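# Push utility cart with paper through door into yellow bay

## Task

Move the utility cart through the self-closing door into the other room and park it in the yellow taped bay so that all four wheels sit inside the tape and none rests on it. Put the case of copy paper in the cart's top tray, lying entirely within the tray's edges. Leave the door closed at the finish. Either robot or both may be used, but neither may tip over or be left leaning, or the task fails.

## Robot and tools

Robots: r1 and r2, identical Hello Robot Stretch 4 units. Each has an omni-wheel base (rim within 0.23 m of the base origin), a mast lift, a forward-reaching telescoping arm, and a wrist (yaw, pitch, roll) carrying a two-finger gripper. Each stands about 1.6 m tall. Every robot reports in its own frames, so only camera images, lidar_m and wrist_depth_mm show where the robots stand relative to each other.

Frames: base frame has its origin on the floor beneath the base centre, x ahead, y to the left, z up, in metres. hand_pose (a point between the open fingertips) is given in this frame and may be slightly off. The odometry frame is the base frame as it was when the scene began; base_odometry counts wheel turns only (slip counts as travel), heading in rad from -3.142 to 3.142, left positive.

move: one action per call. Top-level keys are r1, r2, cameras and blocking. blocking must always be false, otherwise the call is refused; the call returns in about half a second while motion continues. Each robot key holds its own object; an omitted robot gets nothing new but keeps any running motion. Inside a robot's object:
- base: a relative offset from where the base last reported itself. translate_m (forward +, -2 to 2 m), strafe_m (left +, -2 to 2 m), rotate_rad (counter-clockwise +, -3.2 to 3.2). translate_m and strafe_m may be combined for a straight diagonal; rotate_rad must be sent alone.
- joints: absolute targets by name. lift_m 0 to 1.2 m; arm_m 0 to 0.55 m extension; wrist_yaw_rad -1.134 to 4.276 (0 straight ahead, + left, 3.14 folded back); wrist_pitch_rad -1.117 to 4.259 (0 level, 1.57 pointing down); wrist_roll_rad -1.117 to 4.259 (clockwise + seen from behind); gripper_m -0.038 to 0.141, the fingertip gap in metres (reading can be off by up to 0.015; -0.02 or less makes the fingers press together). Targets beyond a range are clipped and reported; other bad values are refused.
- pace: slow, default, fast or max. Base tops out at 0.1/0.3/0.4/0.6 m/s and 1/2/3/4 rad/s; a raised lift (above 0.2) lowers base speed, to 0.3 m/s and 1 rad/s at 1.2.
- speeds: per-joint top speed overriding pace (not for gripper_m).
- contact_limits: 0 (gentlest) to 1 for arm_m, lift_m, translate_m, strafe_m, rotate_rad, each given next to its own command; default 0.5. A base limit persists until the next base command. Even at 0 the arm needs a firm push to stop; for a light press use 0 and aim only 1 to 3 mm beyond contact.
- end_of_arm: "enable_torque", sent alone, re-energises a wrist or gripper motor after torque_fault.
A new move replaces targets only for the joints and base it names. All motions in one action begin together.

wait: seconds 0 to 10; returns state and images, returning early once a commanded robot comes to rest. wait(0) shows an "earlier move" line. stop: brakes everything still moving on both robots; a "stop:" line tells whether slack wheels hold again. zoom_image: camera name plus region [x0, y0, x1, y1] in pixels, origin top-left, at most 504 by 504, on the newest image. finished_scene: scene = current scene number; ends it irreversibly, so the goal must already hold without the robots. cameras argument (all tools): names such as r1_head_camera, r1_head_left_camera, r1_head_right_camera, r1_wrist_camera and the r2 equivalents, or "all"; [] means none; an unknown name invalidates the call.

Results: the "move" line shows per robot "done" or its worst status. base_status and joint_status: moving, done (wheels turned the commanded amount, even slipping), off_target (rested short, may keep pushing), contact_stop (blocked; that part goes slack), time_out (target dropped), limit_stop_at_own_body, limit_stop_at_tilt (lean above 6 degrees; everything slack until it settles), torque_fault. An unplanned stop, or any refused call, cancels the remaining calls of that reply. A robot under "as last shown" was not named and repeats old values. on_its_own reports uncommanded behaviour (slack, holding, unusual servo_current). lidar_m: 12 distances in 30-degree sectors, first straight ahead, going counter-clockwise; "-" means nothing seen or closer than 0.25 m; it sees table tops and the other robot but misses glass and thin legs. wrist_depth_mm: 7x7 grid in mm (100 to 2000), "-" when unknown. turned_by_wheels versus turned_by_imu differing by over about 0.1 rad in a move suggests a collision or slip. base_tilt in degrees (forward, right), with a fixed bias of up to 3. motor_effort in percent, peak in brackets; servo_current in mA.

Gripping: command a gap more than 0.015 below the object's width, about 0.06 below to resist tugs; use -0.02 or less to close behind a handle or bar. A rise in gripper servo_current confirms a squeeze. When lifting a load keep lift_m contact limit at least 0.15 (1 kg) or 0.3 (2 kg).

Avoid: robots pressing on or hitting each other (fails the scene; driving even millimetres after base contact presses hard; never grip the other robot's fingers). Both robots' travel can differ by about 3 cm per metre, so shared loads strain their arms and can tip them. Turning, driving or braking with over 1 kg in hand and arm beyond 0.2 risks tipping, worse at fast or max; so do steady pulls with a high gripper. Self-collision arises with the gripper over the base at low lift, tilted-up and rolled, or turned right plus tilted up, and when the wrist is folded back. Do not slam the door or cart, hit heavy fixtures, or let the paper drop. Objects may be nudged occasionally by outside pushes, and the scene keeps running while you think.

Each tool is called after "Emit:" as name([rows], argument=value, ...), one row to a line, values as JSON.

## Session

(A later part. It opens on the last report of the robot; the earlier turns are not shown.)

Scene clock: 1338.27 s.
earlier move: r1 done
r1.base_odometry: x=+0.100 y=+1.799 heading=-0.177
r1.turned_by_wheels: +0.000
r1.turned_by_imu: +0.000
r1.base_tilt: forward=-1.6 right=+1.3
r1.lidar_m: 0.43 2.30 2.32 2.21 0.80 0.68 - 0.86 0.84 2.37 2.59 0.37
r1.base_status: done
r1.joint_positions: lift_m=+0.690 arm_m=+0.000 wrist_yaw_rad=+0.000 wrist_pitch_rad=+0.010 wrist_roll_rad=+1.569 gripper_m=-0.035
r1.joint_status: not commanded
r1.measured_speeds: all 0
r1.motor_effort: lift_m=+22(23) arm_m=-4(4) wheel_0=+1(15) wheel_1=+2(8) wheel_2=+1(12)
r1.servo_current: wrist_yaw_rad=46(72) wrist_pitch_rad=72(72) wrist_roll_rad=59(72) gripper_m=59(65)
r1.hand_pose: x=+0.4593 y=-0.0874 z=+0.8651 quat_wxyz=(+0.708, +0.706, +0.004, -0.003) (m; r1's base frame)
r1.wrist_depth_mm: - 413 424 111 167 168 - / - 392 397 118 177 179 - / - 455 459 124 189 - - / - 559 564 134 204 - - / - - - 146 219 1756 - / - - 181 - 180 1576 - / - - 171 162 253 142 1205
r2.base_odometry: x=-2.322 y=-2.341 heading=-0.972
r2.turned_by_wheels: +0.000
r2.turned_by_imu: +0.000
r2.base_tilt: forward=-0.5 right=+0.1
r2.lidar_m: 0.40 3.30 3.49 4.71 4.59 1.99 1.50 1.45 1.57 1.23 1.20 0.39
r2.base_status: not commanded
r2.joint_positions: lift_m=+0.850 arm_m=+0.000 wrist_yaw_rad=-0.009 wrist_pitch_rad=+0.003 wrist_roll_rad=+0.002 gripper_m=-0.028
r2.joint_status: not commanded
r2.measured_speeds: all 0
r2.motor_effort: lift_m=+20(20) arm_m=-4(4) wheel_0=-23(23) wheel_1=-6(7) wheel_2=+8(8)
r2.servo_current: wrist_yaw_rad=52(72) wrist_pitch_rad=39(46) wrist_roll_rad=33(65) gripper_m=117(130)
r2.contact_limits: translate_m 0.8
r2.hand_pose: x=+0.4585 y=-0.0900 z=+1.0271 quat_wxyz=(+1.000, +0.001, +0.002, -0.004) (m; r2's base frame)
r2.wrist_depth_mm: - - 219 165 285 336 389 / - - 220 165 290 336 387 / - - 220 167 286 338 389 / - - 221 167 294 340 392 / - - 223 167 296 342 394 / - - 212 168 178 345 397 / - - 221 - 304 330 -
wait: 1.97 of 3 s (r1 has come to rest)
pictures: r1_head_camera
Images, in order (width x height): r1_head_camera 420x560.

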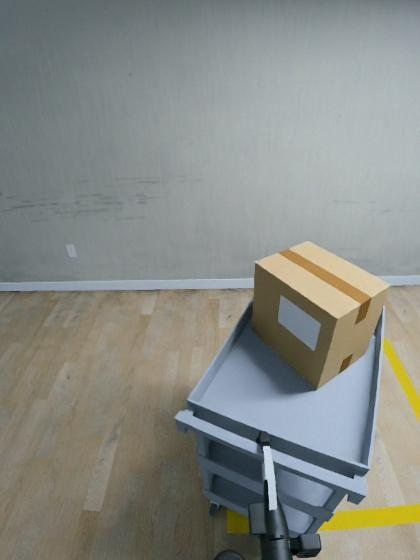

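Emit:
move(r1={"base":{"translate_m":0.22,"strafe_m":-0.1}}, blocking=false, cameras=[])

Emit:
wait(seconds=3, cameras=["r1_head_camera"])

Scene clock: 1347.07 s.
move: r1 moving
r1.base_odometry: x=+0.128 y=+1.779 heading=-0.176
r1.turned_by_wheels: +0.000
r1.turned_by_imu: +0.000
r1.base_tilt: forward=-1.6 right=+1.3
r1.lidar_m: 0.42 2.28 2.32 2.23 0.86 0.73 - 0.86 0.87 2.48 2.58 0.38
r1.base_status: translate_m moving; strafe_m moving
r1.joint_positions: lift_m=+0.690 arm_m=+0.000 wrist_yaw_rad=+0.000 wrist_pitch_rad=+0.010 wrist_roll_rad=+1.569 gripper_m=-0.035
r1.joint_status: not commanded
r1.measured_speeds: translate_m=+0.121 strafe_m=-0.056 rotate_rad=+0.003 lift_m=+0.000 arm_m=+0.000 wrist_yaw_rad=+0.000 wrist_pitch_rad=+0.000 wrist_roll_rad=+0.000
r1.motor_effort: lift_m=+22(22) arm_m=+4(4) wheel_0=+10(13) wheel_1=+5(6) wheel_2=-10(11)
r1.servo_current: wrist_yaw_rad=39(65) wrist_pitch_rad=59(72) wrist_roll_rad=52(65) gripper_m=52(59)
r1.hand_pose: x=+0.4593 y=-0.0874 z=+0.8651 quat_wxyz=(+0.708, +0.706, +0.004, -0.003) (m; r1's base frame)
r1.wrist_depth_mm: - 413 424 109 167 166 - / - 389 392 116 175 176 - / - 459 462 121 187 - - / - 564 564 132 202 - - / - - - 143 216 1661 - / - - 181 - 182 1618 - / - - 164 141 253 143 1205
r2: as last shown
r2.turned_by_imu: +0.001
r2.base_tilt: forward=-0.6 right=+0.1
r2.lidar_m: 0.37 3.28 3.49 4.71 4.61 1.99 1.49 1.44 1.55 1.25 1.22 0.40
r2.motor_effort: lift_m=+20(20) arm_m=-4(4) wheel_0=-22(23) wheel_1=-6(7) wheel_2=+8(8)
r2.servo_current: wrist_yaw_rad=65(65) wrist_pitch_rad=46(46) wrist_roll_rad=59(59) gripper_m=117(124)
r2.contact_limits: translate_m 0.8
r2.wrist_depth_mm: - - 220 165 285 336 387 / - - 219 166 291 334 387 / - - 220 166 287 336 389 / - - 222 167 293 342 392 / - - 222 167 296 342 394 / - - 212 168 177 345 397 / - - 220 - 306 330 -
pictures: none
No camera images: "cameras" was empty.

Scene clock: 1348.73 s.
earlier move: r1 done
r1.base_odometry: x=+0.299 y=+1.662 heading=-0.177
r1.turned_by_wheels: +0.000
r1.turned_by_imu: +0.000
r1.base_tilt: forward=-1.5 right=+1.3
r1.lidar_m: 0.42 2.09 2.41 2.33 1.12 0.92 1.99 0.96 1.16 2.39 2.46 0.37
r1.base_status: done
r1.joint_positions: lift_m=+0.690 arm_m=+0.000 wrist_yaw_rad=+0.000 wrist_pitch_rad=+0.010 wrist_roll_rad=+1.569 gripper_m=-0.035
r1.joint_status: not commanded
r1.measured_speeds: all 0
r1.motor_effort: lift_m=+22(23) arm_m=-4(4) wheel_0=+2(15) wheel_1=+2(6) wheel_2=+0(11)
r1.servo_current: wrist_yaw_rad=59(65) wrist_pitch_rad=59(72) wrist_roll_rad=46(65) gripper_m=59(65)
r1.hand_pose: x=+0.4593 y=-0.0873 z=+0.8651 quat_wxyz=(+0.708, +0.706, +0.004, -0.003) (m; r1's base frame)
r1.wrist_depth_mm: - 445 445 116 171 172 - / - 397 402 121 182 - - / - 449 452 - 192 - - / - 539 554 138 204 - - / - - - 147 220 - - / - - 180 189 181 1576 - / - - 164 141 251 133 1205
r2.base_odometry: x=-2.322 y=-2.341 heading=-0.972
r2.turned_by_wheels: +0.000
r2.turned_by_imu: +0.000
r2.base_tilt: forward=-0.6 right=+0.1
r2.lidar_m: 0.41 3.29 3.48 4.69 4.60 2.01 1.48 1.45 1.52 1.25 1.21 0.38
r2.base_status: not commanded
r2.joint_positions: lift_m=+0.850 arm_m=+0.000 wrist_yaw_rad=-0.009 wrist_pitch_rad=+0.003 wrist_roll_rad=+0.002 gripper_m=-0.028
r2.joint_status: not commanded
r2.measured_speeds: all 0
r2.motor_effort: lift_m=+20(20) arm_m=-4(4) wheel_0=-23(23) wheel_1=-6(7) wheel_2=+8(8)
r2.servo_current: wrist_yaw_rad=65(78) wrist_pitch_rad=39(46) wrist_roll_rad=46(59) gripper_m=124(124)
r2.contact_limits: translate_m 0.8
r2.hand_pose: x=+0.4585 y=-0.0900 z=+1.0271 quat_wxyz=(+1.000, +0.001, +0.002, -0.004) (m; r2's base frame)
r2.wrist_depth_mm: - - 219 165 285 334 387 / - - 220 166 291 336 389 / - - 220 166 286 338 389 / - - 222 167 294 338 392 / - - 224 168 296 343 392 / - - 213 168 178 345 397 / - - 220 - 306 329 -
wait: 1.67 of 3 s (r1 has come to rest)
pictures: r1_head_camera
Images, in order (width x height): r1_head_camera 420x560.

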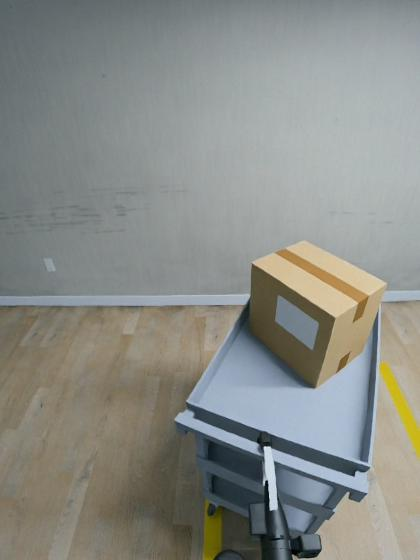

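Emit:
move(r1={"base":{"strafe_m":-0.3}}, blocking=false, cameras=[])

Emit:
wait(seconds=3, cameras=["r1_head_camera","r1_head_left_camera","r1_head_right_camera"])

Scene clock: 1353.93 s.
move: r1 moving
r1.base_odometry: x=+0.292 y=+1.626 heading=-0.176
r1.turned_by_wheels: +0.001
r1.turned_by_imu: +0.000
r1.base_tilt: forward=-1.6 right=+1.3
r1.lidar_m: 0.42 0.52 2.46 2.35 1.12 0.95 1.77 0.90 1.17 2.37 2.45 0.38
r1.base_status: strafe_m moving
r1.joint_positions: lift_m=+0.690 arm_m=+0.000 wrist_yaw_rad=+0.003 wrist_pitch_rad=+0.010 wrist_roll_rad=+1.569 gripper_m=-0.035
r1.joint_status: not commanded
r1.measured_speeds: translate_m=+0.000 strafe_m=-0.141 rotate_rad=+0.000 lift_m=+0.000 arm_m=+0.000 wrist_yaw_rad=+0.000 wrist_pitch_rad=+0.000 wrist_roll_rad=+0.000
r1.motor_effort: lift_m=+22(22) arm_m=-4(4) wheel_0=+15(18) wheel_1=-6(8) wheel_2=+1(2)
r1.servo_current: wrist_yaw_rad=65(65) wrist_pitch_rad=52(65) wrist_roll_rad=59(59) gripper_m=59(59)
r1.hand_pose: x=+0.4595 y=-0.0866 z=+0.8651 quat_wxyz=(+0.708, +0.706, +0.005, -0.002) (m; r1's base frame)
r1.wrist_depth_mm: - 449 452 116 172 173 - / - 402 407 121 181 - - / - 445 449 - 192 - - / - 535 539 137 205 - - / - - - 146 218 - - / - - 181 187 182 1576 - / - - 164 141 249 134 1205
r2: as last shown
r2.turned_by_imu: +0.001
r2.lidar_m: 0.40 3.29 3.48 4.71 4.58 2.00 1.50 1.45 1.54 1.26 1.19 0.41
r2.motor_effort: lift_m=+20(20) arm_m=-3(4) wheel_0=-22(23) wheel_1=-6(6) wheel_2=+8(8)
r2.servo_current: wrist_yaw_rad=59(65) wrist_pitch_rad=39(46) wrist_roll_rad=46(59) gripper_m=124(124)
r2.contact_limits: translate_m 0.8
r2.wrist_depth_mm: - - 219 166 283 332 384 / - - 220 166 291 336 389 / - - 220 167 287 338 392 / - - 222 167 293 340 392 / - - 223 167 296 342 394 / - - 212 168 177 345 397 / - - 220 - 307 329 -
pictures: none
No camera images: "cameras" was empty.

Scene clock: 1355.77 s.
earlier move: r1 done
r1.base_odometry: x=+0.246 y=+1.367 heading=-0.177
r1.turned_by_wheels: -0.001
r1.turned_by_imu: -0.001
r1.base_tilt: forward=-1.6 right=+1.3
r1.lidar_m: 0.38 0.39 2.69 2.63 1.12 1.13 0.85 0.80 1.15 2.08 2.16 0.43
r1.base_status: done
r1.joint_positions: lift_m=+0.690 arm_m=+0.000 wrist_yaw_rad=+0.003 wrist_pitch_rad=+0.010 wrist_roll_rad=+1.569 gripper_m=-0.035
r1.joint_status: not commanded
r1.measured_speeds: all 0
r1.motor_effort: lift_m=+22(23) arm_m=-4(4) wheel_0=+0(18) wheel_1=-1(10) wheel_2=+2(3)
r1.servo_current: wrist_yaw_rad=46(65) wrist_pitch_rad=65(65) wrist_roll_rad=59(65) gripper_m=52(65)
r1.hand_pose: x=+0.4595 y=-0.0866 z=+0.8651 quat_wxyz=(+0.708, +0.706, +0.004, -0.002) (m; r1's base frame)
r1.wrist_depth_mm: - - - 230 233 1661 1205 / - - - 170 232 1618 - / - 539 569 169 231 - - / - 449 455 169 230 - - / - 488 492 169 230 - - / - 535 517 189 181 - - / - 141 164 140 230 133 -
r2.base_odometry: x=-2.322 y=-2.341 heading=-0.972
r2.turned_by_wheels: +0.000
r2.turned_by_imu: +0.000
r2.base_tilt: forward=-0.6 right=+0.1
r2.lidar_m: 0.41 3.28 3.49 4.73 4.59 1.98 1.49 1.44 1.53 1.24 1.21 0.39
r2.base_status: not commanded
r2.joint_positions: lift_m=+0.850 arm_m=+0.000 wrist_yaw_rad=-0.009 wrist_pitch_rad=+0.003 wrist_roll_rad=+0.002 gripper_m=-0.028
r2.joint_status: not commanded
r2.measured_speeds: all 0
r2.motor_effort: lift_m=+20(20) arm_m=-4(4) wheel_0=-23(23) wheel_1=-6(7) wheel_2=+8(8)
r2.servo_current: wrist_yaw_rad=59(72) wrist_pitch_rad=46(46) wrist_roll_rad=52(59) gripper_m=117(130)
r2.contact_limits: translate_m 0.8
r2.hand_pose: x=+0.4585 y=-0.0900 z=+1.0271 quat_wxyz=(+1.000, +0.001, +0.002, -0.004) (m; r2's base frame)
r2.wrist_depth_mm: - - 219 166 285 336 387 / - - 220 166 291 336 387 / - - 220 166 286 338 389 / - - 222 167 293 340 392 / - - 223 167 296 340 394 / - - 212 167 178 345 394 / - - 220 - 306 329 -
wait: 1.83 of 3 s (r1 has come to rest)
pictures: r1_head_camera, r1_head_left_camera, r1_head_right_camera
Images, in order (width x height): r1_head_camera 420x560, r1_head_left_camera 420x672, r1_head_right_camera 420x672.

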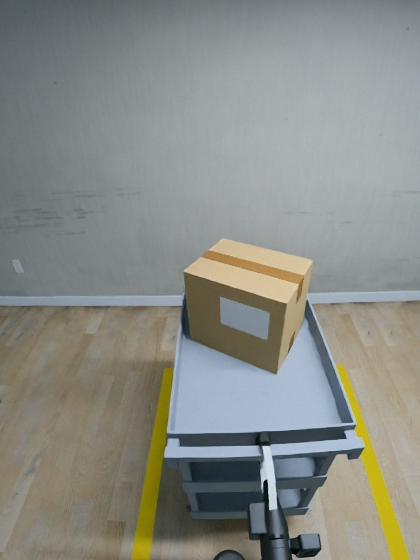

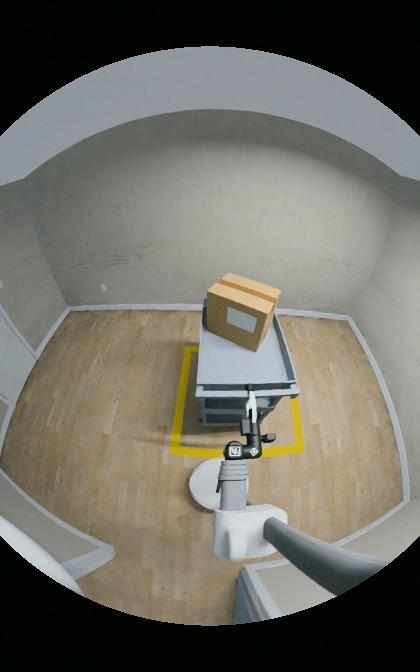

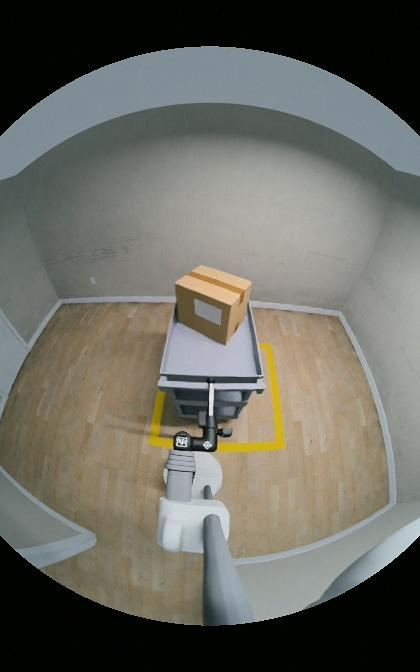

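Emit:
zoom_image(camera="r1_head_left_camera", region=[150, 300, 320, 470])

Emit:
zoom_image(camera="r1_head_right_camera", region=[130, 290, 300, 460])

Emit:
zoom_image(camera="r1_head_camera", region=[100, 290, 420, 560])

Scaled by 2.965 from the camera's 420x672 image, which has a finer 600x960 frame.

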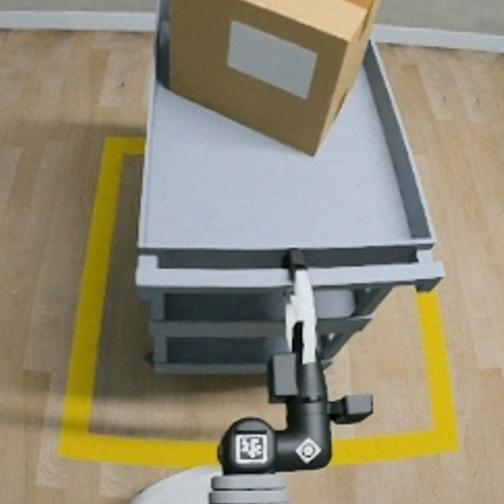

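Scaled by 2.965 from the camera's 420x672 image, which has a finer 600x960 frame.

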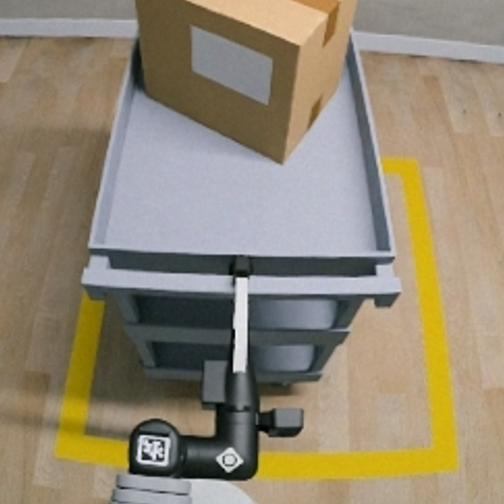

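Scaled by 1.575 from the camera's 420x560 image, which has a finer 600x800 frame.

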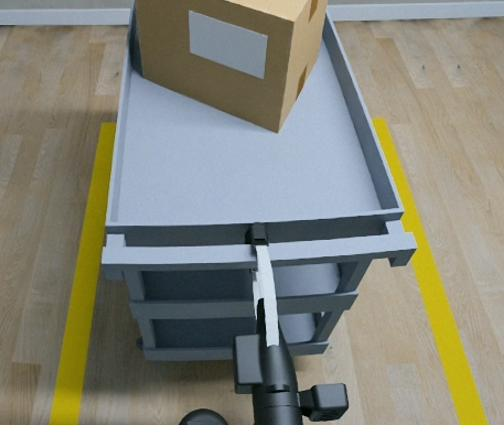

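Emit:
move(r1={"base":{"translate_m":-0.07},"pace":"slow"}, blocking=false, cameras=[])

Emit:
wait(seconds=3, cameras=["r1_head_right_camera"])

Emit:
zoom_image(camera="r1_head_right_camera", region=[130, 290, 300, 460])

Emit:
move(r1={"joints":{"gripper_m":0.11}}, blocking=false, cameras=[])

Emit:
wait(seconds=2.5, cameras=["r1_head_camera","r1_wrist_camera"])

Scene clock: 1373.07 s.
move: r1 moving
r1.base_odometry: x=+0.234 y=+1.369 heading=-0.177
r1.turned_by_wheels: +0.000
r1.turned_by_imu: -0.001
r1.base_tilt: forward=-1.5 right=+1.3
r1.lidar_m: 0.38 0.41 2.71 2.63 1.09 1.12 0.85 0.80 1.10 2.08 2.17 0.42
r1.base_status: translate_m moving
r1.joint_positions: lift_m=+0.690 arm_m=+0.000 wrist_yaw_rad=+0.003 wrist_pitch_rad=+0.010 wrist_roll_rad=+1.569 gripper_m=-0.035
r1.joint_status: not commanded
r1.measured_speeds: translate_m=-0.049 strafe_m=+0.000 rotate_rad=+0.001 lift_m=+0.000 arm_m=+0.000 wrist_yaw_rad=+0.000 wrist_pitch_rad=+0.000 wrist_roll_rad=+0.000
r1.motor_effort: lift_m=+22(23) arm_m=-4(4) wheel_0=-6(8) wheel_1=-6(9) wheel_2=+10(11)
r1.servo_current: wrist_yaw_rad=46(59) wrist_pitch_rad=65(65) wrist_roll_rad=46(52) gripper_m=59(59)
r1.hand_pose: x=+0.4595 y=-0.0866 z=+0.8651 quat_wxyz=(+0.708, +0.706, +0.004, -0.002) (m; r1's base frame)
r1.wrist_depth_mm: - - - 231 232 1576 1229 / - - - 170 232 1618 - / - 535 564 170 233 - - / - 449 455 169 231 - - / - 480 492 169 230 - - / - 535 517 188 181 - - / - 141 164 141 230 133 -
r2: as last shown
r2.turned_by_imu: +0.002
r2.lidar_m: 0.40 3.31 3.53 4.69 4.59 2.02 1.49 1.45 1.52 1.26 1.22 0.45
r2.motor_effort: lift_m=+20(20) arm_m=-4(4) wheel_0=-23(23) wheel_1=-6(6) wheel_2=+7(8)
r2.servo_current: wrist_yaw_rad=65(65) wrist_pitch_rad=39(46) wrist_roll_rad=26(59) gripper_m=124(124)
r2.contact_limits: translate_m 0.8
r2.wrist_depth_mm: - - 219 165 286 334 384 / - - 220 166 291 336 387 / - - 221 166 286 336 389 / - - 222 167 293 338 392 / - - 224 167 296 340 397 / - - 213 167 178 345 399 / - - 220 - 307 329 -
pictures: none
No camera images: "cameras" was empty.

Scene clock: 1374.53 s.
earlier move: r1 done
r1.base_odometry: x=+0.177 y=+1.379 heading=-0.177
r1.turned_by_wheels: +0.000
r1.turned_by_imu: +0.000
r1.base_tilt: forward=-1.6 right=+1.3
r1.lidar_m: 0.37 0.40 2.71 2.61 1.04 1.07 0.83 0.72 1.03 2.08 2.16 0.43
r1.base_status: done
r1.joint_positions: lift_m=+0.690 arm_m=+0.000 wrist_yaw_rad=+0.002 wrist_pitch_rad=+0.010 wrist_roll_rad=+1.569 gripper_m=-0.035
r1.joint_status: not commanded
r1.measured_speeds: all 0
r1.motor_effort: lift_m=+22(23) arm_m=-4(4) wheel_0=-5(8) wheel_1=-3(9) wheel_2=+3(11)
r1.servo_current: wrist_yaw_rad=72(72) wrist_pitch_rad=59(65) wrist_roll_rad=33(59) gripper_m=59(65)
r1.hand_pose: x=+0.4594 y=-0.0869 z=+0.8651 quat_wxyz=(+0.708, +0.706, +0.004, -0.003) (m; r1's base frame)
r1.wrist_depth_mm: - - - 244 247 1537 - / - - - 180 243 1618 - / - - 634 177 240 - - / - 480 473 176 237 - - / - 466 477 231 233 - - / - 504 492 189 181 - - / - 142 178 140 227 133 -
r2.base_odometry: x=-2.322 y=-2.341 heading=-0.972
r2.turned_by_wheels: +0.000
r2.turned_by_imu: +0.000
r2.base_tilt: forward=-0.6 right=+0.1
r2.lidar_m: 0.40 3.29 3.48 4.70 4.59 2.01 1.48 1.44 1.55 1.25 1.20 0.41
r2.base_status: not commanded
r2.joint_positions: lift_m=+0.850 arm_m=+0.000 wrist_yaw_rad=-0.009 wrist_pitch_rad=+0.003 wrist_roll_rad=+0.002 gripper_m=-0.028
r2.joint_status: not commanded
r2.measured_speeds: all 0
r2.motor_effort: lift_m=+20(20) arm_m=-4(4) wheel_0=-23(23) wheel_1=-6(7) wheel_2=+7(8)
r2.servo_current: wrist_yaw_rad=65(72) wrist_pitch_rad=39(46) wrist_roll_rad=52(59) gripper_m=117(124)
r2.contact_limits: translate_m 0.8
r2.hand_pose: x=+0.4585 y=-0.0900 z=+1.0271 quat_wxyz=(+1.000, +0.001, +0.002, -0.004) (m; r2's base frame)
r2.wrist_depth_mm: - - 219 165 285 334 387 / - - 220 165 290 338 387 / - - 221 166 287 338 389 / - - 221 167 293 342 394 / - - 222 167 294 343 394 / - - 212 168 177 343 397 / - - 220 - 306 329 -
wait: 1.47 of 3 s (r1 has come to rest)
pictures: r1_head_right_camera
Images, in order (width x height): r1_head_right_camera 420x672.

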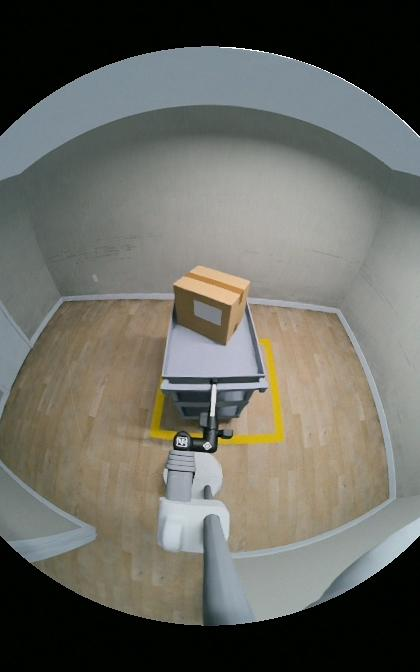

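Scaled by 2.965 from the camera's 420x672 image, which has a finer 600x960 frame.

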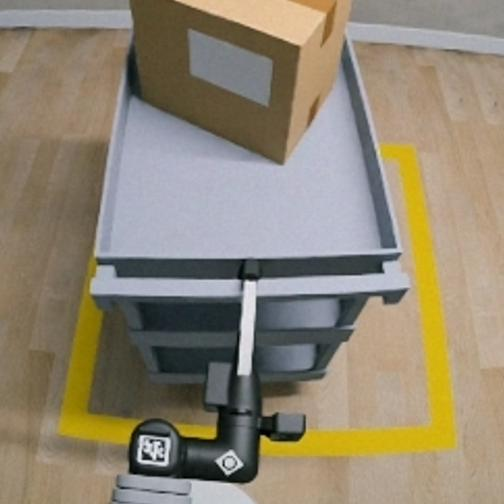

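Scene clock: 1375.03 s.
move: r1 moving
r1.base_odometry: x=+0.177 y=+1.379 heading=-0.177
r1.turned_by_wheels: +0.000
r1.turned_by_imu: +0.000
r1.base_tilt: forward=-1.6 right=+1.3
r1.lidar_m: 0.40 0.38 2.69 2.61 1.06 1.10 0.79 0.74 1.05 2.08 2.17 0.44
r1.base_status: not commanded
r1.joint_positions: lift_m=+0.690 arm_m=+0.000 wrist_yaw_rad=+0.001 wrist_pitch_rad=+0.010 wrist_roll_rad=+1.569 gripper_m=-0.010
r1.joint_status: gripper_m moving
r1.measured_speeds: translate_m=+0.000 strafe_m=+0.000 rotate_rad=+0.001 lift_m=+0.000 arm_m=+0.000 wrist_yaw_rad=+0.000 wrist_pitch_rad=+0.000 wrist_roll_rad=+0.000
r1.motor_effort: lift_m=+22(22) arm_m=-4(4) wheel_0=-4(6) wheel_1=-2(3) wheel_2=+1(3)
r1.servo_current: wrist_yaw_rad=52(65) wrist_pitch_rad=59(65) wrist_roll_rad=39(52) gripper_m=59(72)
r1.hand_pose: x=+0.4594 y=-0.0872 z=+0.8651 quat_wxyz=(+0.708, +0.706, +0.004, -0.003) (m; r1's base frame)
r1.wrist_depth_mm: - - - 248 251 1537 - / - - - 243 247 1537 - / - - 627 181 245 - - / - 488 480 237 238 - - / - 473 480 176 237 - - / - 517 500 179 183 - - / - 137 183 150 229 126 -
r2: as last shown
r2.lidar_m: 0.40 3.29 3.48 4.69 4.60 2.00 1.50 1.45 1.55 1.24 1.21 0.39
r2.motor_effort: lift_m=+20(20) arm_m=-4(4) wheel_0=-22(23) wheel_1=-6(7) wheel_2=+8(8)
r2.servo_current: wrist_yaw_rad=59(72) wrist_pitch_rad=46(46) wrist_roll_rad=39(52) gripper_m=124(130)
r2.contact_limits: translate_m 0.8
r2.wrist_depth_mm: - - 219 165 283 334 389 / - - 220 165 290 336 387 / - - 220 167 286 336 389 / - - 222 167 294 340 392 / - - 222 168 296 343 397 / - - 213 168 177 343 399 / - - 220 - 304 330 -
pictures: none
No camera images: "cameras" was empty.

Scene clock: 1376.67 s.
earlier move: r1 done
r1.base_odometry: x=+0.177 y=+1.379 heading=-0.177
r1.turned_by_wheels: +0.000
r1.turned_by_imu: +0.000
r1.base_tilt: forward=-1.6 right=+1.3
r1.lidar_m: 0.36 0.40 2.72 2.60 1.05 1.11 0.81 0.75 1.04 2.08 2.18 0.44
r1.base_status: not commanded
r1.joint_positions: lift_m=+0.690 arm_m=+0.000 wrist_yaw_rad=+0.001 wrist_pitch_rad=+0.010 wrist_roll_rad=+1.569 gripper_m=+0.110
r1.joint_status: all done
r1.measured_speeds: all 0
r1.motor_effort: lift_m=+22(23) arm_m=+4(4) wheel_0=-3(6) wheel_1=-1(3) wheel_2=+0(3)
r1.servo_current: wrist_yaw_rad=59(65) wrist_pitch_rad=65(65) wrist_roll_rad=52(59) gripper_m=39(104)
r1.hand_pose: x=+0.4593 y=-0.0872 z=+0.8651 quat_wxyz=(+0.708, +0.706, +0.004, -0.003) (m; r1's base frame)
r1.wrist_depth_mm: - - - 253 255 1576 1255 / - - - 189 252 1661 - / - - 627 187 247 - - / - 484 480 244 246 - - / - 480 488 241 243 - - / - 525 508 180 191 - - / - - 158 146 236 - -
r2.base_odometry: x=-2.322 y=-2.341 heading=-0.972
r2.turned_by_wheels: +0.000
r2.turned_by_imu: +0.000
r2.base_tilt: forward=-0.6 right=+0.2
r2.lidar_m: 0.41 3.30 3.50 4.70 4.58 2.01 1.47 1.45 1.55 1.26 1.20 0.43
r2.base_status: not commanded
r2.joint_positions: lift_m=+0.850 arm_m=+0.000 wrist_yaw_rad=-0.009 wrist_pitch_rad=+0.003 wrist_roll_rad=+0.002 gripper_m=-0.028
r2.joint_status: not commanded
r2.measured_speeds: all 0
r2.motor_effort: lift_m=+20(20) arm_m=-4(4) wheel_0=-22(23) wheel_1=-6(7) wheel_2=+8(8)
r2.servo_current: wrist_yaw_rad=59(72) wrist_pitch_rad=39(52) wrist_roll_rad=26(59) gripper_m=124(130)
r2.contact_limits: translate_m 0.8
r2.hand_pose: x=+0.4585 y=-0.0900 z=+1.0271 quat_wxyz=(+1.000, +0.001, +0.002, -0.004) (m; r2's base frame)
r2.wrist_depth_mm: - - 219 165 283 334 387 / - - 220 166 291 336 389 / - - 221 167 287 338 389 / - - 222 167 293 340 392 / - - 224 167 294 340 394 / - - 213 167 177 343 399 / - - 220 - 306 329 -
wait: 1.63 of 2.5 s (r1 has come to rest)
pictures: r1_head_camera, r1_wrist_camera
Images, in order (width x height): r1_head_camera 420x560, r1_wrist_camera 616x392.

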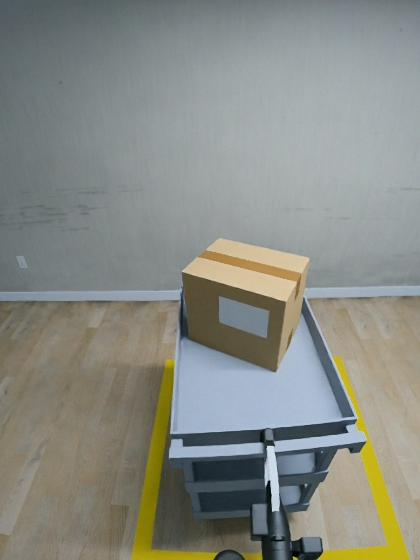

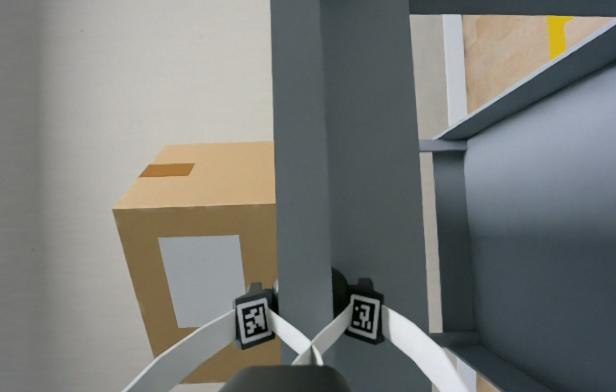

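Emit:
move(r1={"base":{"translate_m":-0.25}}, blocking=false, cameras=[])

Emit:
wait(seconds=3, cameras=["r1_head_camera"])

Emit:
move(r1={"base":{"strafe_m":1.1}}, blocking=false, cameras=[])

Emit:
wait(seconds=6, cameras=[])

Emit:
move(r1={"base":{"rotate_rad":-0.9}}, blocking=false, cameras=[])

Emit:
wait(seconds=4, cameras=["r1_head_camera","r1_head_left_camera"])

Scene clock: 1384.67 s.
move: r1 moving
r1.base_odometry: x=+0.146 y=+1.384 heading=-0.177
r1.turned_by_wheels: +0.000
r1.turned_by_imu: +0.000
r1.base_tilt: forward=-1.5 right=+1.2
r1.lidar_m: 0.41 0.42 2.71 2.63 1.05 1.12 0.81 0.73 0.99 2.06 2.18 0.47
r1.base_status: translate_m moving
r1.joint_positions: lift_m=+0.690 arm_m=+0.000 wrist_yaw_rad=+0.001 wrist_pitch_rad=+0.002 wrist_roll_rad=+1.569 gripper_m=+0.110
r1.joint_status: not commanded
r1.measured_speeds: translate_m=-0.122 strafe_m=+0.000 rotate_rad=-0.002 lift_m=+0.000 arm_m=+0.000 wrist_yaw_rad=+0.000 wrist_pitch_rad=+0.000 wrist_roll_rad=+0.000
r1.motor_effort: lift_m=+20(22) arm_m=+4(4) wheel_0=-5(8) wheel_1=-5(7) wheel_2=+8(10)
r1.servo_current: wrist_yaw_rad=46(59) wrist_pitch_rad=39(65) wrist_roll_rad=52(52) gripper_m=46(52)
r1.hand_pose: x=+0.4593 y=-0.0873 z=+0.8674 quat_wxyz=(+0.708, +0.706, +0.001, -0.001) (m; r1's base frame)
r1.wrist_depth_mm: - - - 209 272 1618 1255 / - - - 208 270 1618 - / - - 597 554 267 - - / - 488 500 263 266 - - / - 521 521 264 265 - - / - 193 559 203 212 - - / - - 615 136 260 627 -
r2: as last shown
r2.turned_by_imu: +0.001
r2.base_tilt: forward=-0.6 right=+0.1
r2.lidar_m: 0.40 3.27 3.49 4.70 4.58 1.97 1.49 1.45 1.53 1.25 1.22 0.40
r2.motor_effort: lift_m=+20(20) arm_m=-4(4) wheel_0=-23(23) wheel_1=-7(7) wheel_2=+8(8)
r2.servo_current: wrist_yaw_rad=59(72) wrist_pitch_rad=46(46) wrist_roll_rad=46(59) gripper_m=124(124)
r2.contact_limits: translate_m 0.8
r2.wrist_depth_mm: - - 220 165 285 334 387 / - - 220 166 290 336 387 / - - 220 166 286 338 389 / - - 222 167 294 338 394 / - - 222 167 296 342 394 / - - 213 168 178 345 397 / - - 220 - 306 329 -
pictures: none
No camera images: "cameras" was empty.

Scene clock: 1386.47 s.
earlier move: r1 done
r1.base_odometry: x=-0.069 y=+1.423 heading=-0.177
r1.turned_by_wheels: +0.000
r1.turned_by_imu: +0.000
r1.base_tilt: forward=-1.6 right=+1.3
r1.lidar_m: 0.63 2.40 2.71 1.84 0.91 3.76 0.70 0.51 0.70 1.98 2.16 0.68
r1.base_status: done
r1.joint_positions: lift_m=+0.690 arm_m=+0.000 wrist_yaw_rad=+0.001 wrist_pitch_rad=+0.002 wrist_roll_rad=+1.569 gripper_m=+0.110
r1.joint_status: not commanded
r1.measured_speeds: all 0
r1.motor_effort: lift_m=+20(22) arm_m=+4(4) wheel_0=-3(9) wheel_1=-2(8) wheel_2=-1(10)
r1.servo_current: wrist_yaw_rad=46(72) wrist_pitch_rad=46(65) wrist_roll_rad=26(65) gripper_m=39(52)
r1.hand_pose: x=+0.4593 y=-0.0873 z=+0.8674 quat_wxyz=(+0.708, +0.706, +0.001, -0.001) (m; r1's base frame)
r1.wrist_depth_mm: - - - - - 1863 1205 / - - - 436 - 640 504 / - - - 842 - - 500 / - - 723 715 - - 492 / - - 750 759 - - - / - - 809 788 197 - - / - - - 142 - 1708 -
r2.base_odometry: x=-2.322 y=-2.341 heading=-0.972
r2.turned_by_wheels: +0.000
r2.turned_by_imu: +0.000
r2.base_tilt: forward=-0.5 right=+0.1
r2.lidar_m: 0.38 3.29 3.50 4.74 4.59 2.00 1.50 1.45 1.54 1.24 1.20 0.41
r2.base_status: not commanded
r2.joint_positions: lift_m=+0.850 arm_m=+0.000 wrist_yaw_rad=-0.009 wrist_pitch_rad=+0.003 wrist_roll_rad=+0.002 gripper_m=-0.028
r2.joint_status: not commanded
r2.measured_speeds: all 0
r2.motor_effort: lift_m=+20(20) arm_m=-4(4) wheel_0=-23(23) wheel_1=-6(7) wheel_2=+8(8)
r2.servo_current: wrist_yaw_rad=52(78) wrist_pitch_rad=39(46) wrist_roll_rad=65(65) gripper_m=124(130)
r2.contact_limits: translate_m 0.8
r2.hand_pose: x=+0.4585 y=-0.0900 z=+1.0271 quat_wxyz=(+1.000, +0.001, +0.002, -0.004) (m; r2's base frame)
r2.wrist_depth_mm: - - 220 165 283 334 389 / - - 219 166 293 336 387 / - - 221 166 286 338 389 / - - 221 167 294 340 392 / - - 223 167 296 340 397 / - - 212 168 177 343 399 / - - 220 - 307 329 -
wait: 1.80 of 3 s (r1 has come to rest)
pictures: r1_head_camera
Images, in order (width x height): r1_head_camera 420x560.

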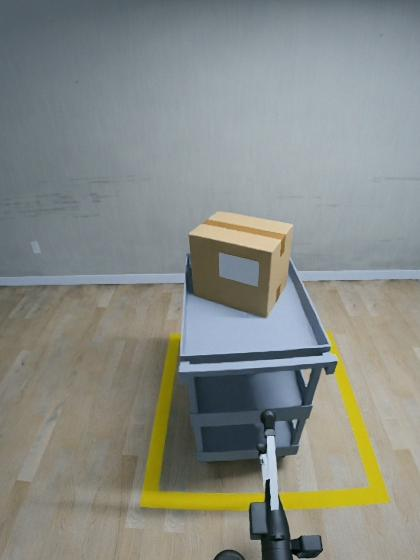

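Scene clock: 1386.97 s.
move: r1 moving
r1.base_odometry: x=-0.063 y=+1.458 heading=-0.178
r1.turned_by_wheels: +0.000
r1.turned_by_imu: +0.000
r1.base_tilt: forward=-1.6 right=+1.3
r1.lidar_m: 0.63 2.39 2.69 1.85 0.86 3.74 0.82 0.54 0.72 1.96 2.20 0.66
r1.base_status: strafe_m moving
r1.joint_positions: lift_m=+0.690 arm_m=+0.000 wrist_yaw_rad=+0.001 wrist_pitch_rad=+0.002 wrist_roll_rad=+1.569 gripper_m=+0.110
r1.joint_status: not commanded
r1.measured_speeds: translate_m=+0.000 strafe_m=+0.140 rotate_rad=-0.001 lift_m=+0.000 arm_m=+0.000 wrist_yaw_rad=+0.000 wrist_pitch_rad=+0.000 wrist_roll_rad=+0.000
r1.motor_effort: lift_m=+20(20) arm_m=+4(4) wheel_0=-10(10) wheel_1=+9(9) wheel_2=+0(1)
r1.servo_current: wrist_yaw_rad=46(59) wrist_pitch_rad=39(46) wrist_roll_rad=46(59) gripper_m=39(46)
r1.hand_pose: x=+0.4593 y=-0.0873 z=+0.8674 quat_wxyz=(+0.708, +0.706, +0.001, -0.001) (m; r1's base frame)
r1.wrist_depth_mm: - - - - - 1708 1160 / - - - 504 535 539 504 / - - - 809 - - 500 / - - 723 699 - - 488 / - - 778 759 - - - / - - 809 820 198 - - / - - - 142 - 480 -
r2: as last shown
r2.base_tilt: forward=-0.6 right=+0.1
r2.lidar_m: 0.41 3.28 3.50 4.72 4.59 2.00 1.51 1.45 1.54 1.24 1.21 0.41
r2.servo_current: wrist_yaw_rad=59(72) wrist_pitch_rad=46(46) wrist_roll_rad=52(65) gripper_m=117(124)
r2.contact_limits: translate_m 0.8
r2.wrist_depth_mm: - - 219 165 283 332 387 / - - 220 166 290 334 392 / - - 220 166 286 338 387 / - - 221 167 294 338 394 / - - 222 167 296 342 394 / - - 213 168 177 343 397 / - - 221 - 307 330 -
pictures: none
No camera images: "cameras" was empty.

Scene clock: 1391.47 s.
earlier move: r1 done
r1.base_odometry: x=+0.125 y=+2.506 heading=-0.178
r1.turned_by_wheels: +0.000
r1.turned_by_imu: +0.006
r1.base_tilt: forward=-1.6 right=+1.2
r1.lidar_m: 2.31 2.21 1.59 1.54 0.67 0.46 0.43 0.46 1.36 1.98 1.16 1.32
r1.base_status: done
r1.joint_positions: lift_m=+0.690 arm_m=+0.000 wrist_yaw_rad=+0.001 wrist_pitch_rad=+0.002 wrist_roll_rad=+1.569 gripper_m=+0.110
r1.joint_status: not commanded
r1.measured_speeds: all 0
r1.motor_effort: lift_m=+20(20) arm_m=+4(4) wheel_0=-2(11) wheel_1=+0(11) wheel_2=+0(2)
r1.servo_current: wrist_yaw_rad=52(78) wrist_pitch_rad=46(52) wrist_roll_rad=39(72) gripper_m=39(52)
r1.hand_pose: x=+0.4593 y=-0.0873 z=+0.8674 quat_wxyz=(+0.708, +0.706, +0.001, -0.001) (m; r1's base frame)
r1.wrist_depth_mm: - - - - - 1756 1182 / - - - - - 1756 1255 / - - - - - 1756 1255 / - - - - - 1808 1255 / - - - - - 1808 1255 / - - - - 211 1499 1229 / - - - 142 - 1808 1255
r2.base_odometry: x=-2.322 y=-2.341 heading=-0.972
r2.turned_by_wheels: +0.000
r2.turned_by_imu: +0.001
r2.base_tilt: forward=-0.6 right=+0.1
r2.lidar_m: 0.39 3.30 3.49 4.71 4.61 2.00 1.49 1.45 1.56 1.24 1.20 0.43
r2.base_status: not commanded
r2.joint_positions: lift_m=+0.850 arm_m=+0.000 wrist_yaw_rad=-0.009 wrist_pitch_rad=+0.003 wrist_roll_rad=+0.002 gripper_m=-0.028
r2.joint_status: not commanded
r2.measured_speeds: all 0
r2.motor_effort: lift_m=+20(20) arm_m=-4(4) wheel_0=-23(23) wheel_1=-6(7) wheel_2=+7(8)
r2.servo_current: wrist_yaw_rad=59(72) wrist_pitch_rad=52(52) wrist_roll_rad=39(65) gripper_m=124(130)
r2.contact_limits: translate_m 0.8
r2.hand_pose: x=+0.4585 y=-0.0900 z=+1.0271 quat_wxyz=(+1.000, +0.001, +0.002, -0.004) (m; r2's base frame)
r2.wrist_depth_mm: - - 219 165 285 334 387 / - - 220 166 290 336 389 / - - 221 166 287 340 392 / - - 221 167 293 340 394 / - - 224 167 296 340 394 / - - 213 168 177 345 397 / - - 220 - 304 329 -
wait: 4.50 of 6 s (r1 has come to rest)
pictures: none
No camera images: "cameras" was empty.

Scene clock: 1391.97 s.
move: r1 moving
r1.base_odometry: x=+0.125 y=+2.505 heading=-0.429
r1.turned_by_wheels: -0.252
r1.turned_by_imu: -0.253
r1.base_tilt: forward=-1.6 right=+1.3
r1.lidar_m: 2.31 2.32 1.74 1.54 0.90 0.53 0.45 0.45 0.55 1.37 1.29 1.15
r1.base_status: rotate_rad moving
r1.joint_positions: lift_m=+0.690 arm_m=+0.000 wrist_yaw_rad=+0.001 wrist_pitch_rad=+0.002 wrist_roll_rad=+1.569 gripper_m=+0.110
r1.joint_status: not commanded
r1.measured_speeds: translate_m=+0.001 strafe_m=+0.000 rotate_rad=-0.976 lift_m=+0.000 arm_m=+0.000 wrist_yaw_rad=+0.000 wrist_pitch_rad=+0.000 wrist_roll_rad=+0.000
r1.motor_effort: lift_m=+20(20) arm_m=+4(4) wheel_0=+7(8) wheel_1=+6(8) wheel_2=+6(7)
r1.servo_current: wrist_yaw_rad=39(59) wrist_pitch_rad=39(46) wrist_roll_rad=46(65) gripper_m=39(46)
r1.hand_pose: x=+0.4593 y=-0.0873 z=+0.8674 quat_wxyz=(+0.708, +0.706, +0.001, -0.001) (m; r1's base frame)
r1.wrist_depth_mm: - - - - - 1808 1205 / - - - - - 1921 1229 / - - - - - 1756 1255 / - - - - - 1756 1229 / - - - - - 1808 1255 / - - - - 212 1464 1255 / - - - 142 - 1863 1229
r2: as last shown
r2.turned_by_imu: +0.000
r2.lidar_m: 0.40 3.29 3.50 4.71 4.58 1.99 1.49 1.44 1.53 1.25 1.20 0.38
r2.servo_current: wrist_yaw_rad=59(72) wrist_pitch_rad=39(46) wrist_roll_rad=46(52) gripper_m=111(130)
r2.contact_limits: translate_m 0.8
r2.wrist_depth_mm: - - 219 165 283 334 387 / - - 220 166 290 336 389 / - - 220 166 287 338 392 / - - 222 167 294 338 392 / - - 223 167 296 342 394 / - - 213 168 178 345 394 / - - 220 - 306 329 -
pictures: none
No camera images: "cameras" was empty.

Scene clock: 1393.10 s.
earlier move: r1 done
r1.base_odometry: x=+0.125 y=+2.506 heading=-1.077
r1.turned_by_wheels: -0.648
r1.turned_by_imu: -0.652
r1.base_tilt: forward=-1.6 right=+1.3
r1.lidar_m: 1.13 1.55 2.31 1.86 1.54 1.15 0.57 0.46 0.47 0.48 1.39 3.16
r1.base_status: done
r1.joint_positions: lift_m=+0.690 arm_m=+0.000 wrist_yaw_rad=+0.001 wrist_pitch_rad=+0.002 wrist_roll_rad=+1.569 gripper_m=+0.110
r1.joint_status: not commanded
r1.measured_speeds: all 0
r1.motor_effort: lift_m=+20(20) arm_m=+4(4) wheel_0=+1(8) wheel_1=+2(8) wheel_2=+1(8)
r1.servo_current: wrist_yaw_rad=39(59) wrist_pitch_rad=39(46) wrist_roll_rad=59(65) gripper_m=46(52)
r1.hand_pose: x=+0.4593 y=-0.0873 z=+0.8674 quat_wxyz=(+0.708, +0.706, +0.001, -0.001) (m; r1's base frame)
r1.wrist_depth_mm: - - - - - 1708 1205 / - - - - - 1863 1229 / - - - - - 1661 1308 / - - - - - - 1160 / - - - 1281 - - 1098 / - - 1205 1205 196 - 1182 / - - - 142 1281 1808 1281
r2.base_odometry: x=-2.322 y=-2.341 heading=-0.972
r2.turned_by_wheels: +0.000
r2.turned_by_imu: +0.000
r2.base_tilt: forward=-0.6 right=+0.1
r2.lidar_m: 0.41 3.29 3.52 4.72 4.58 1.99 1.48 1.42 1.54 1.23 1.20 0.37
r2.base_status: not commanded
r2.joint_positions: lift_m=+0.850 arm_m=+0.000 wrist_yaw_rad=-0.009 wrist_pitch_rad=+0.003 wrist_roll_rad=+0.002 gripper_m=-0.028
r2.joint_status: not commanded
r2.measured_speeds: all 0
r2.motor_effort: lift_m=+20(20) arm_m=-4(4) wheel_0=-23(23) wheel_1=-6(7) wheel_2=+8(8)
r2.servo_current: wrist_yaw_rad=52(72) wrist_pitch_rad=46(46) wrist_roll_rad=46(65) gripper_m=117(130)
r2.contact_limits: translate_m 0.8
r2.hand_pose: x=+0.4585 y=-0.0900 z=+1.0271 quat_wxyz=(+1.000, +0.001, +0.002, -0.004) (m; r2's base frame)
r2.wrist_depth_mm: - - 219 165 285 336 387 / - - 220 166 290 334 389 / - - 220 167 286 338 387 / - - 222 166 294 338 392 / - - 223 167 296 342 394 / - - 212 168 178 343 399 / - - 220 - 306 330 -
wait: 1.13 of 4 s (r1 has come to rest)
pictures: r1_head_camera, r1_head_left_camera
Images, in order (width x height): r1_head_camera 420x560, r1_head_left_camera 420x672.

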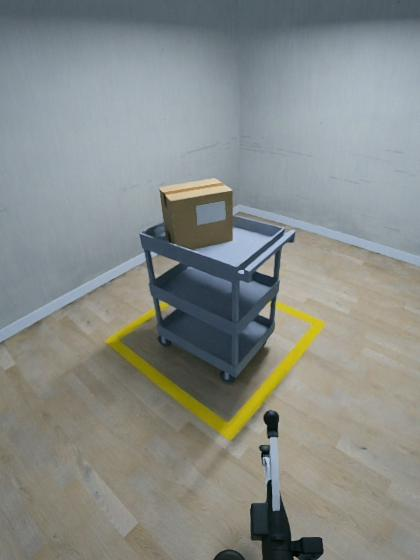

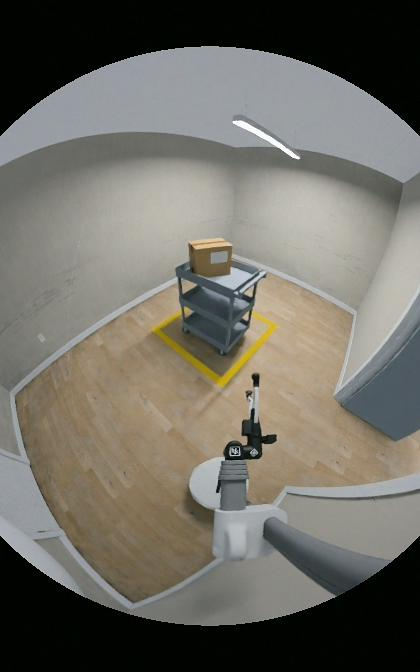

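Emit:
zoom_image(camera="r1_head_camera", region=[90, 160, 340, 450])

Scaled by 1.738 from the camera's 420x560 image, which has a finer 600x800 frame.

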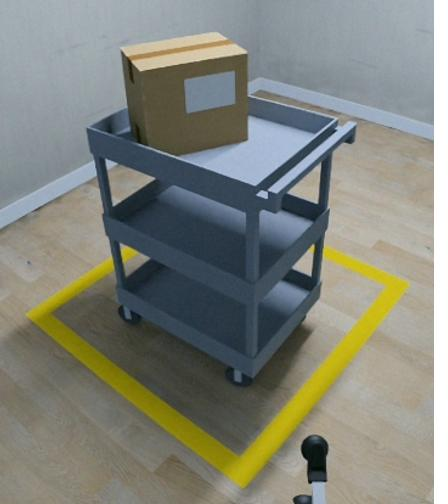

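Emit:
move(r2={"base":{"translate_m":0.256,"strafe_m":0.089}}, blocking=false, cameras=[])

Emit:
wait(seconds=4, cameras=[])

Emit:
move(r2={"base":{"translate_m":0.269,"strafe_m":0.013}}, blocking=false, cameras=[])

Emit:
wait(seconds=4, cameras=["r2_head_camera","r2_head_right_camera","r2_wrist_camera"])

Scene clock: 1415.60 s.
move: r2 moving
r1: as last shown
r1.turned_by_wheels: +0.000
r1.turned_by_imu: -0.001
r1.lidar_m: 1.12 1.60 2.33 1.88 1.57 1.18 0.57 0.46 0.45 0.51 1.38 3.16
r1.motor_effort: lift_m=+20(20) arm_m=+4(4) wheel_0=+1(2) wheel_1=+2(2) wheel_2=+1(1)
r1.servo_current: wrist_yaw_rad=59(59) wrist_pitch_rad=39(46) wrist_roll_rad=65(65) gripper_m=46(46)
r1.wrist_depth_mm: - - - - - 1756 1205 / - - - - - 1863 1229 / - - - - - 1576 1308 / - - - - - - 1118 / - - - 1308 - - 1060 / - - 1182 1205 196 - 1229 / - - - 143 1336 1808 1281
r2.base_odometry: x=-2.296 y=-2.361 heading=-0.973
r2.turned_by_wheels: -0.001
r2.turned_by_imu: +0.002
r2.base_tilt: forward=-0.6 right=+0.1
r2.lidar_m: 0.41 3.26 3.47 4.71 4.59 2.03 1.53 1.47 1.57 1.24 1.20 0.42
r2.base_status: translate_m moving; strafe_m moving
r2.joint_positions: lift_m=+0.850 arm_m=+0.000 wrist_yaw_rad=-0.010 wrist_pitch_rad=+0.003 wrist_roll_rad=+0.002 gripper_m=-0.029
r2.joint_status: not commanded
r2.measured_speeds: translate_m=+0.120 strafe_m=+0.042 rotate_rad=+0.005 lift_m=+0.000 arm_m=+0.000 wrist_yaw_rad=+0.000 wrist_pitch_rad=+0.000 wrist_roll_rad=+0.000
r2.motor_effort: lift_m=+20(20) arm_m=-4(4) wheel_0=-7(22) wheel_1=+7(8) wheel_2=-12(12)
r2.servo_current: wrist_yaw_rad=65(72) wrist_pitch_rad=33(46) wrist_roll_rad=65(65) gripper_m=111(124)
r2.hand_pose: x=+0.4584 y=-0.0903 z=+1.0271 quat_wxyz=(+1.000, +0.001, +0.002, -0.005) (m; r2's base frame)
r2.wrist_depth_mm: - - 222 164 279 327 379 / - - 223 163 289 327 370 / - - 224 166 289 325 379 / - - 225 166 289 329 387 / - - 226 167 291 330 384 / - - 185 167 178 334 389 / - - 224 - 301 315 394
pictures: none
No camera images: "cameras" was empty.

Scene clock: 1417.43 s.
earlier move: r2 done
r1.base_odometry: x=+0.125 y=+2.506 heading=-1.077
r1.turned_by_wheels: +0.000
r1.turned_by_imu: +0.000
r1.base_tilt: forward=-1.6 right=+1.3
r1.lidar_m: 1.16 1.59 2.29 1.85 1.57 1.12 0.58 0.44 0.45 0.50 1.37 3.16
r1.base_status: not commanded
r1.joint_positions: lift_m=+0.690 arm_m=+0.000 wrist_yaw_rad=+0.001 wrist_pitch_rad=+0.002 wrist_roll_rad=+1.569 gripper_m=+0.110
r1.joint_status: not commanded
r1.measured_speeds: all 0
r1.motor_effort: lift_m=+20(20) arm_m=+4(4) wheel_0=+1(2) wheel_1=+2(2) wheel_2=+1(1)
r1.servo_current: wrist_yaw_rad=46(59) wrist_pitch_rad=39(52) wrist_roll_rad=39(65) gripper_m=39(46)
r1.hand_pose: x=+0.4593 y=-0.0873 z=+0.8674 quat_wxyz=(+0.708, +0.706, +0.001, -0.001) (m; r1's base frame)
r1.wrist_depth_mm: - - - - - 1756 1229 / - - - - - 1808 1229 / - - - - - 1661 1308 / - - - - - - 1118 / - - - 1281 - - 1098 / - - 1255 1229 196 - 1182 / - - - 142 1281 1756 1281
r2.base_odometry: x=-2.104 y=-2.503 heading=-0.972
r2.turned_by_wheels: +0.001
r2.turned_by_imu: +0.001
r2.base_tilt: forward=-0.6 right=+0.1
r2.lidar_m: 0.38 3.03 3.19 4.61 4.62 2.35 1.79 1.74 1.58 1.21 0.83 0.51
r2.base_status: done
r2.joint_positions: lift_m=+0.850 arm_m=+0.000 wrist_yaw_rad=+0.001 wrist_pitch_rad=+0.003 wrist_roll_rad=+0.002 gripper_m=-0.029
r2.joint_status: not commanded
r2.measured_speeds: all 0
r2.motor_effort: lift_m=+20(20) arm_m=-4(4) wheel_0=-1(22) wheel_1=+1(10) wheel_2=+1(14)
r2.servo_current: wrist_yaw_rad=46(72) wrist_pitch_rad=39(46) wrist_roll_rad=46(65) gripper_m=111(124)
r2.hand_pose: x=+0.4594 y=-0.0871 z=+1.0271 quat_wxyz=(+1.000, +0.001, +0.002, +0.001) (m; r2's base frame)
r2.wrist_depth_mm: - - 233 160 251 262 271 / - - 234 162 252 263 272 / - - 235 163 254 264 273 / - - 237 165 255 266 274 / - - 236 166 256 266 277 / - - 186 167 182 271 279 / - - 238 - 263 266 281
wait: 1.83 of 4 s (r2 has come to rest)
pictures: none
No camera images: "cameras" was empty.

Scene clock: 1417.93 s.
move: r2 moving
r1: as last shown
r1.base_tilt: forward=-1.5 right=+1.3
r1.lidar_m: 1.14 1.60 2.31 1.86 1.56 1.12 0.56 0.46 0.47 0.50 1.38 3.16
r1.servo_current: wrist_yaw_rad=46(59) wrist_pitch_rad=46(52) wrist_roll_rad=59(59) gripper_m=46(46)
r1.wrist_depth_mm: - - - - - 1708 1205 / - - - - - 1863 1229 / - - - - - 1618 1308 / - - - - - - 1138 / - - - 1255 - - 1098 / - - 1205 1255 196 - 1205 / - - - 143 1281 1808 1281
r2.base_odometry: x=-2.085 y=-2.528 heading=-0.972
r2.turned_by_wheels: +0.001
r2.turned_by_imu: +0.001
r2.base_tilt: forward=-0.7 right=+0.0
r2.lidar_m: 0.41 3.00 3.17 4.55 4.63 2.37 1.79 1.72 1.57 1.20 0.78 0.48
r2.base_status: translate_m moving; strafe_m moving
r2.joint_positions: lift_m=+0.850 arm_m=+0.000 wrist_yaw_rad=+0.001 wrist_pitch_rad=+0.003 wrist_roll_rad=+0.002 gripper_m=-0.029
r2.joint_status: not commanded
r2.measured_speeds: translate_m=+0.122 strafe_m=+0.005 rotate_rad=+0.004 lift_m=+0.000 arm_m=+0.000 wrist_yaw_rad=+0.008 wrist_pitch_rad=+0.000 wrist_roll_rad=+0.000
r2.motor_effort: lift_m=+20(20) arm_m=-4(4) wheel_0=+6(10) wheel_1=+8(9) wheel_2=-9(9)
r2.servo_current: wrist_yaw_rad=33(52) wrist_pitch_rad=39(46) wrist_roll_rad=39(59) gripper_m=104(111)
r2.hand_pose: x=+0.4594 y=-0.0870 z=+1.0271 quat_wxyz=(+1.000, +0.001, +0.002, +0.001) (m; r2's base frame)
r2.wrist_depth_mm: - - 234 161 248 255 264 / - - 236 162 250 258 265 / - - 236 162 251 259 266 / - - 237 163 252 262 268 / - - 239 164 253 262 270 / - - 186 165 178 265 271 / - - 240 - 257 268 273
pictures: none
No camera images: "cameras" was empty.

Scene clock: 1419.80 s.
earlier move: r2 done
r1.base_odometry: x=+0.125 y=+2.506 heading=-1.077
r1.turned_by_wheels: +0.000
r1.turned_by_imu: +0.000
r1.base_tilt: forward=-1.6 right=+1.3
r1.lidar_m: 1.15 1.57 2.32 1.84 1.56 1.15 0.55 0.47 0.45 0.50 1.35 3.17
r1.base_status: not commanded
r1.joint_positions: lift_m=+0.690 arm_m=+0.000 wrist_yaw_rad=+0.001 wrist_pitch_rad=+0.002 wrist_roll_rad=+1.569 gripper_m=+0.110
r1.joint_status: not commanded
r1.measured_speeds: all 0
r1.motor_effort: lift_m=+20(20) arm_m=+4(4) wheel_0=+1(2) wheel_1=+2(2) wheel_2=+1(1)
r1.servo_current: wrist_yaw_rad=52(72) wrist_pitch_rad=46(52) wrist_roll_rad=33(65) gripper_m=39(46)
r1.hand_pose: x=+0.4593 y=-0.0873 z=+0.8674 quat_wxyz=(+0.708, +0.706, +0.001, -0.001) (m; r1's base frame)
r1.wrist_depth_mm: - - - - - 1756 1205 / - - - - - 1863 1182 / - - - - - 1661 1308 / - - - - - - 1138 / - - - 1281 - - 1078 / - - 1205 1229 196 - 1182 / - - - 142 1255 1808 1281
r2.base_odometry: x=-1.942 y=-2.718 heading=-0.971
r2.turned_by_wheels: +0.001
r2.turned_by_imu: +0.004
r2.base_tilt: forward=-0.7 right=+0.0
r2.lidar_m: 0.40 2.76 2.97 4.21 4.73 2.68 2.02 1.96 1.46 1.08 0.64 0.48
r2.base_status: done
r2.joint_positions: lift_m=+0.850 arm_m=+0.000 wrist_yaw_rad=+0.012 wrist_pitch_rad=+0.003 wrist_roll_rad=+0.002 gripper_m=-0.029
r2.joint_status: not commanded
r2.measured_speeds: all 0
r2.motor_effort: lift_m=+20(20) arm_m=-4(4) wheel_0=+8(17) wheel_1=+3(10) wheel_2=+9(9)
r2.servo_current: wrist_yaw_rad=78(85) wrist_pitch_rad=39(46) wrist_roll_rad=52(65) gripper_m=98(111)
r2.hand_pose: x=+0.4603 y=-0.0841 z=+1.0271 quat_wxyz=(+1.000, +0.001, +0.002, +0.006) (m; r2's base frame)
r2.wrist_depth_mm: - - 250 165 230 222 215 / - - 252 166 232 224 216 / - - 254 167 233 225 218 / - - 253 167 235 227 219 / - - 257 167 236 227 221 / - - 183 167 182 228 221 / - - 258 - 237 226 223
wait: 1.87 of 4 s (r2 has come to rest)
pictures: r2_head_camera, r2_head_right_camera, r2_wrist_camera
Images, in order (width x height): r2_head_camera 420x560, r2_head_right_camera 420x672, r2_wrist_camera 616x392.

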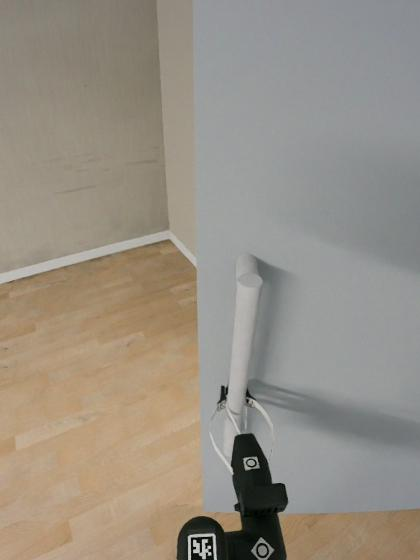

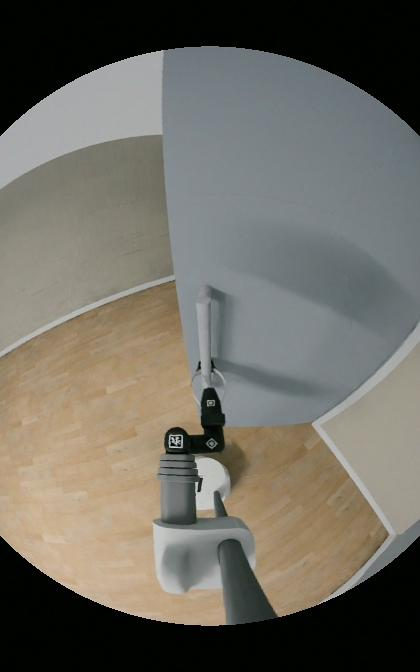

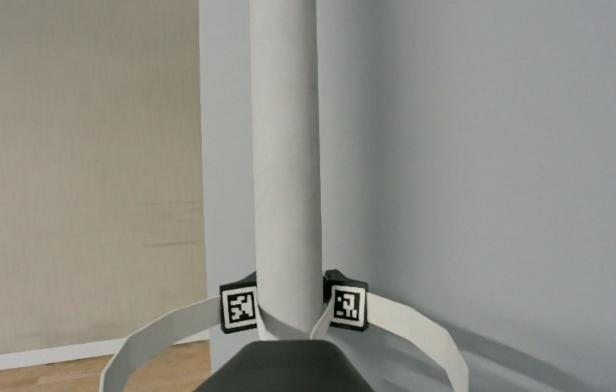

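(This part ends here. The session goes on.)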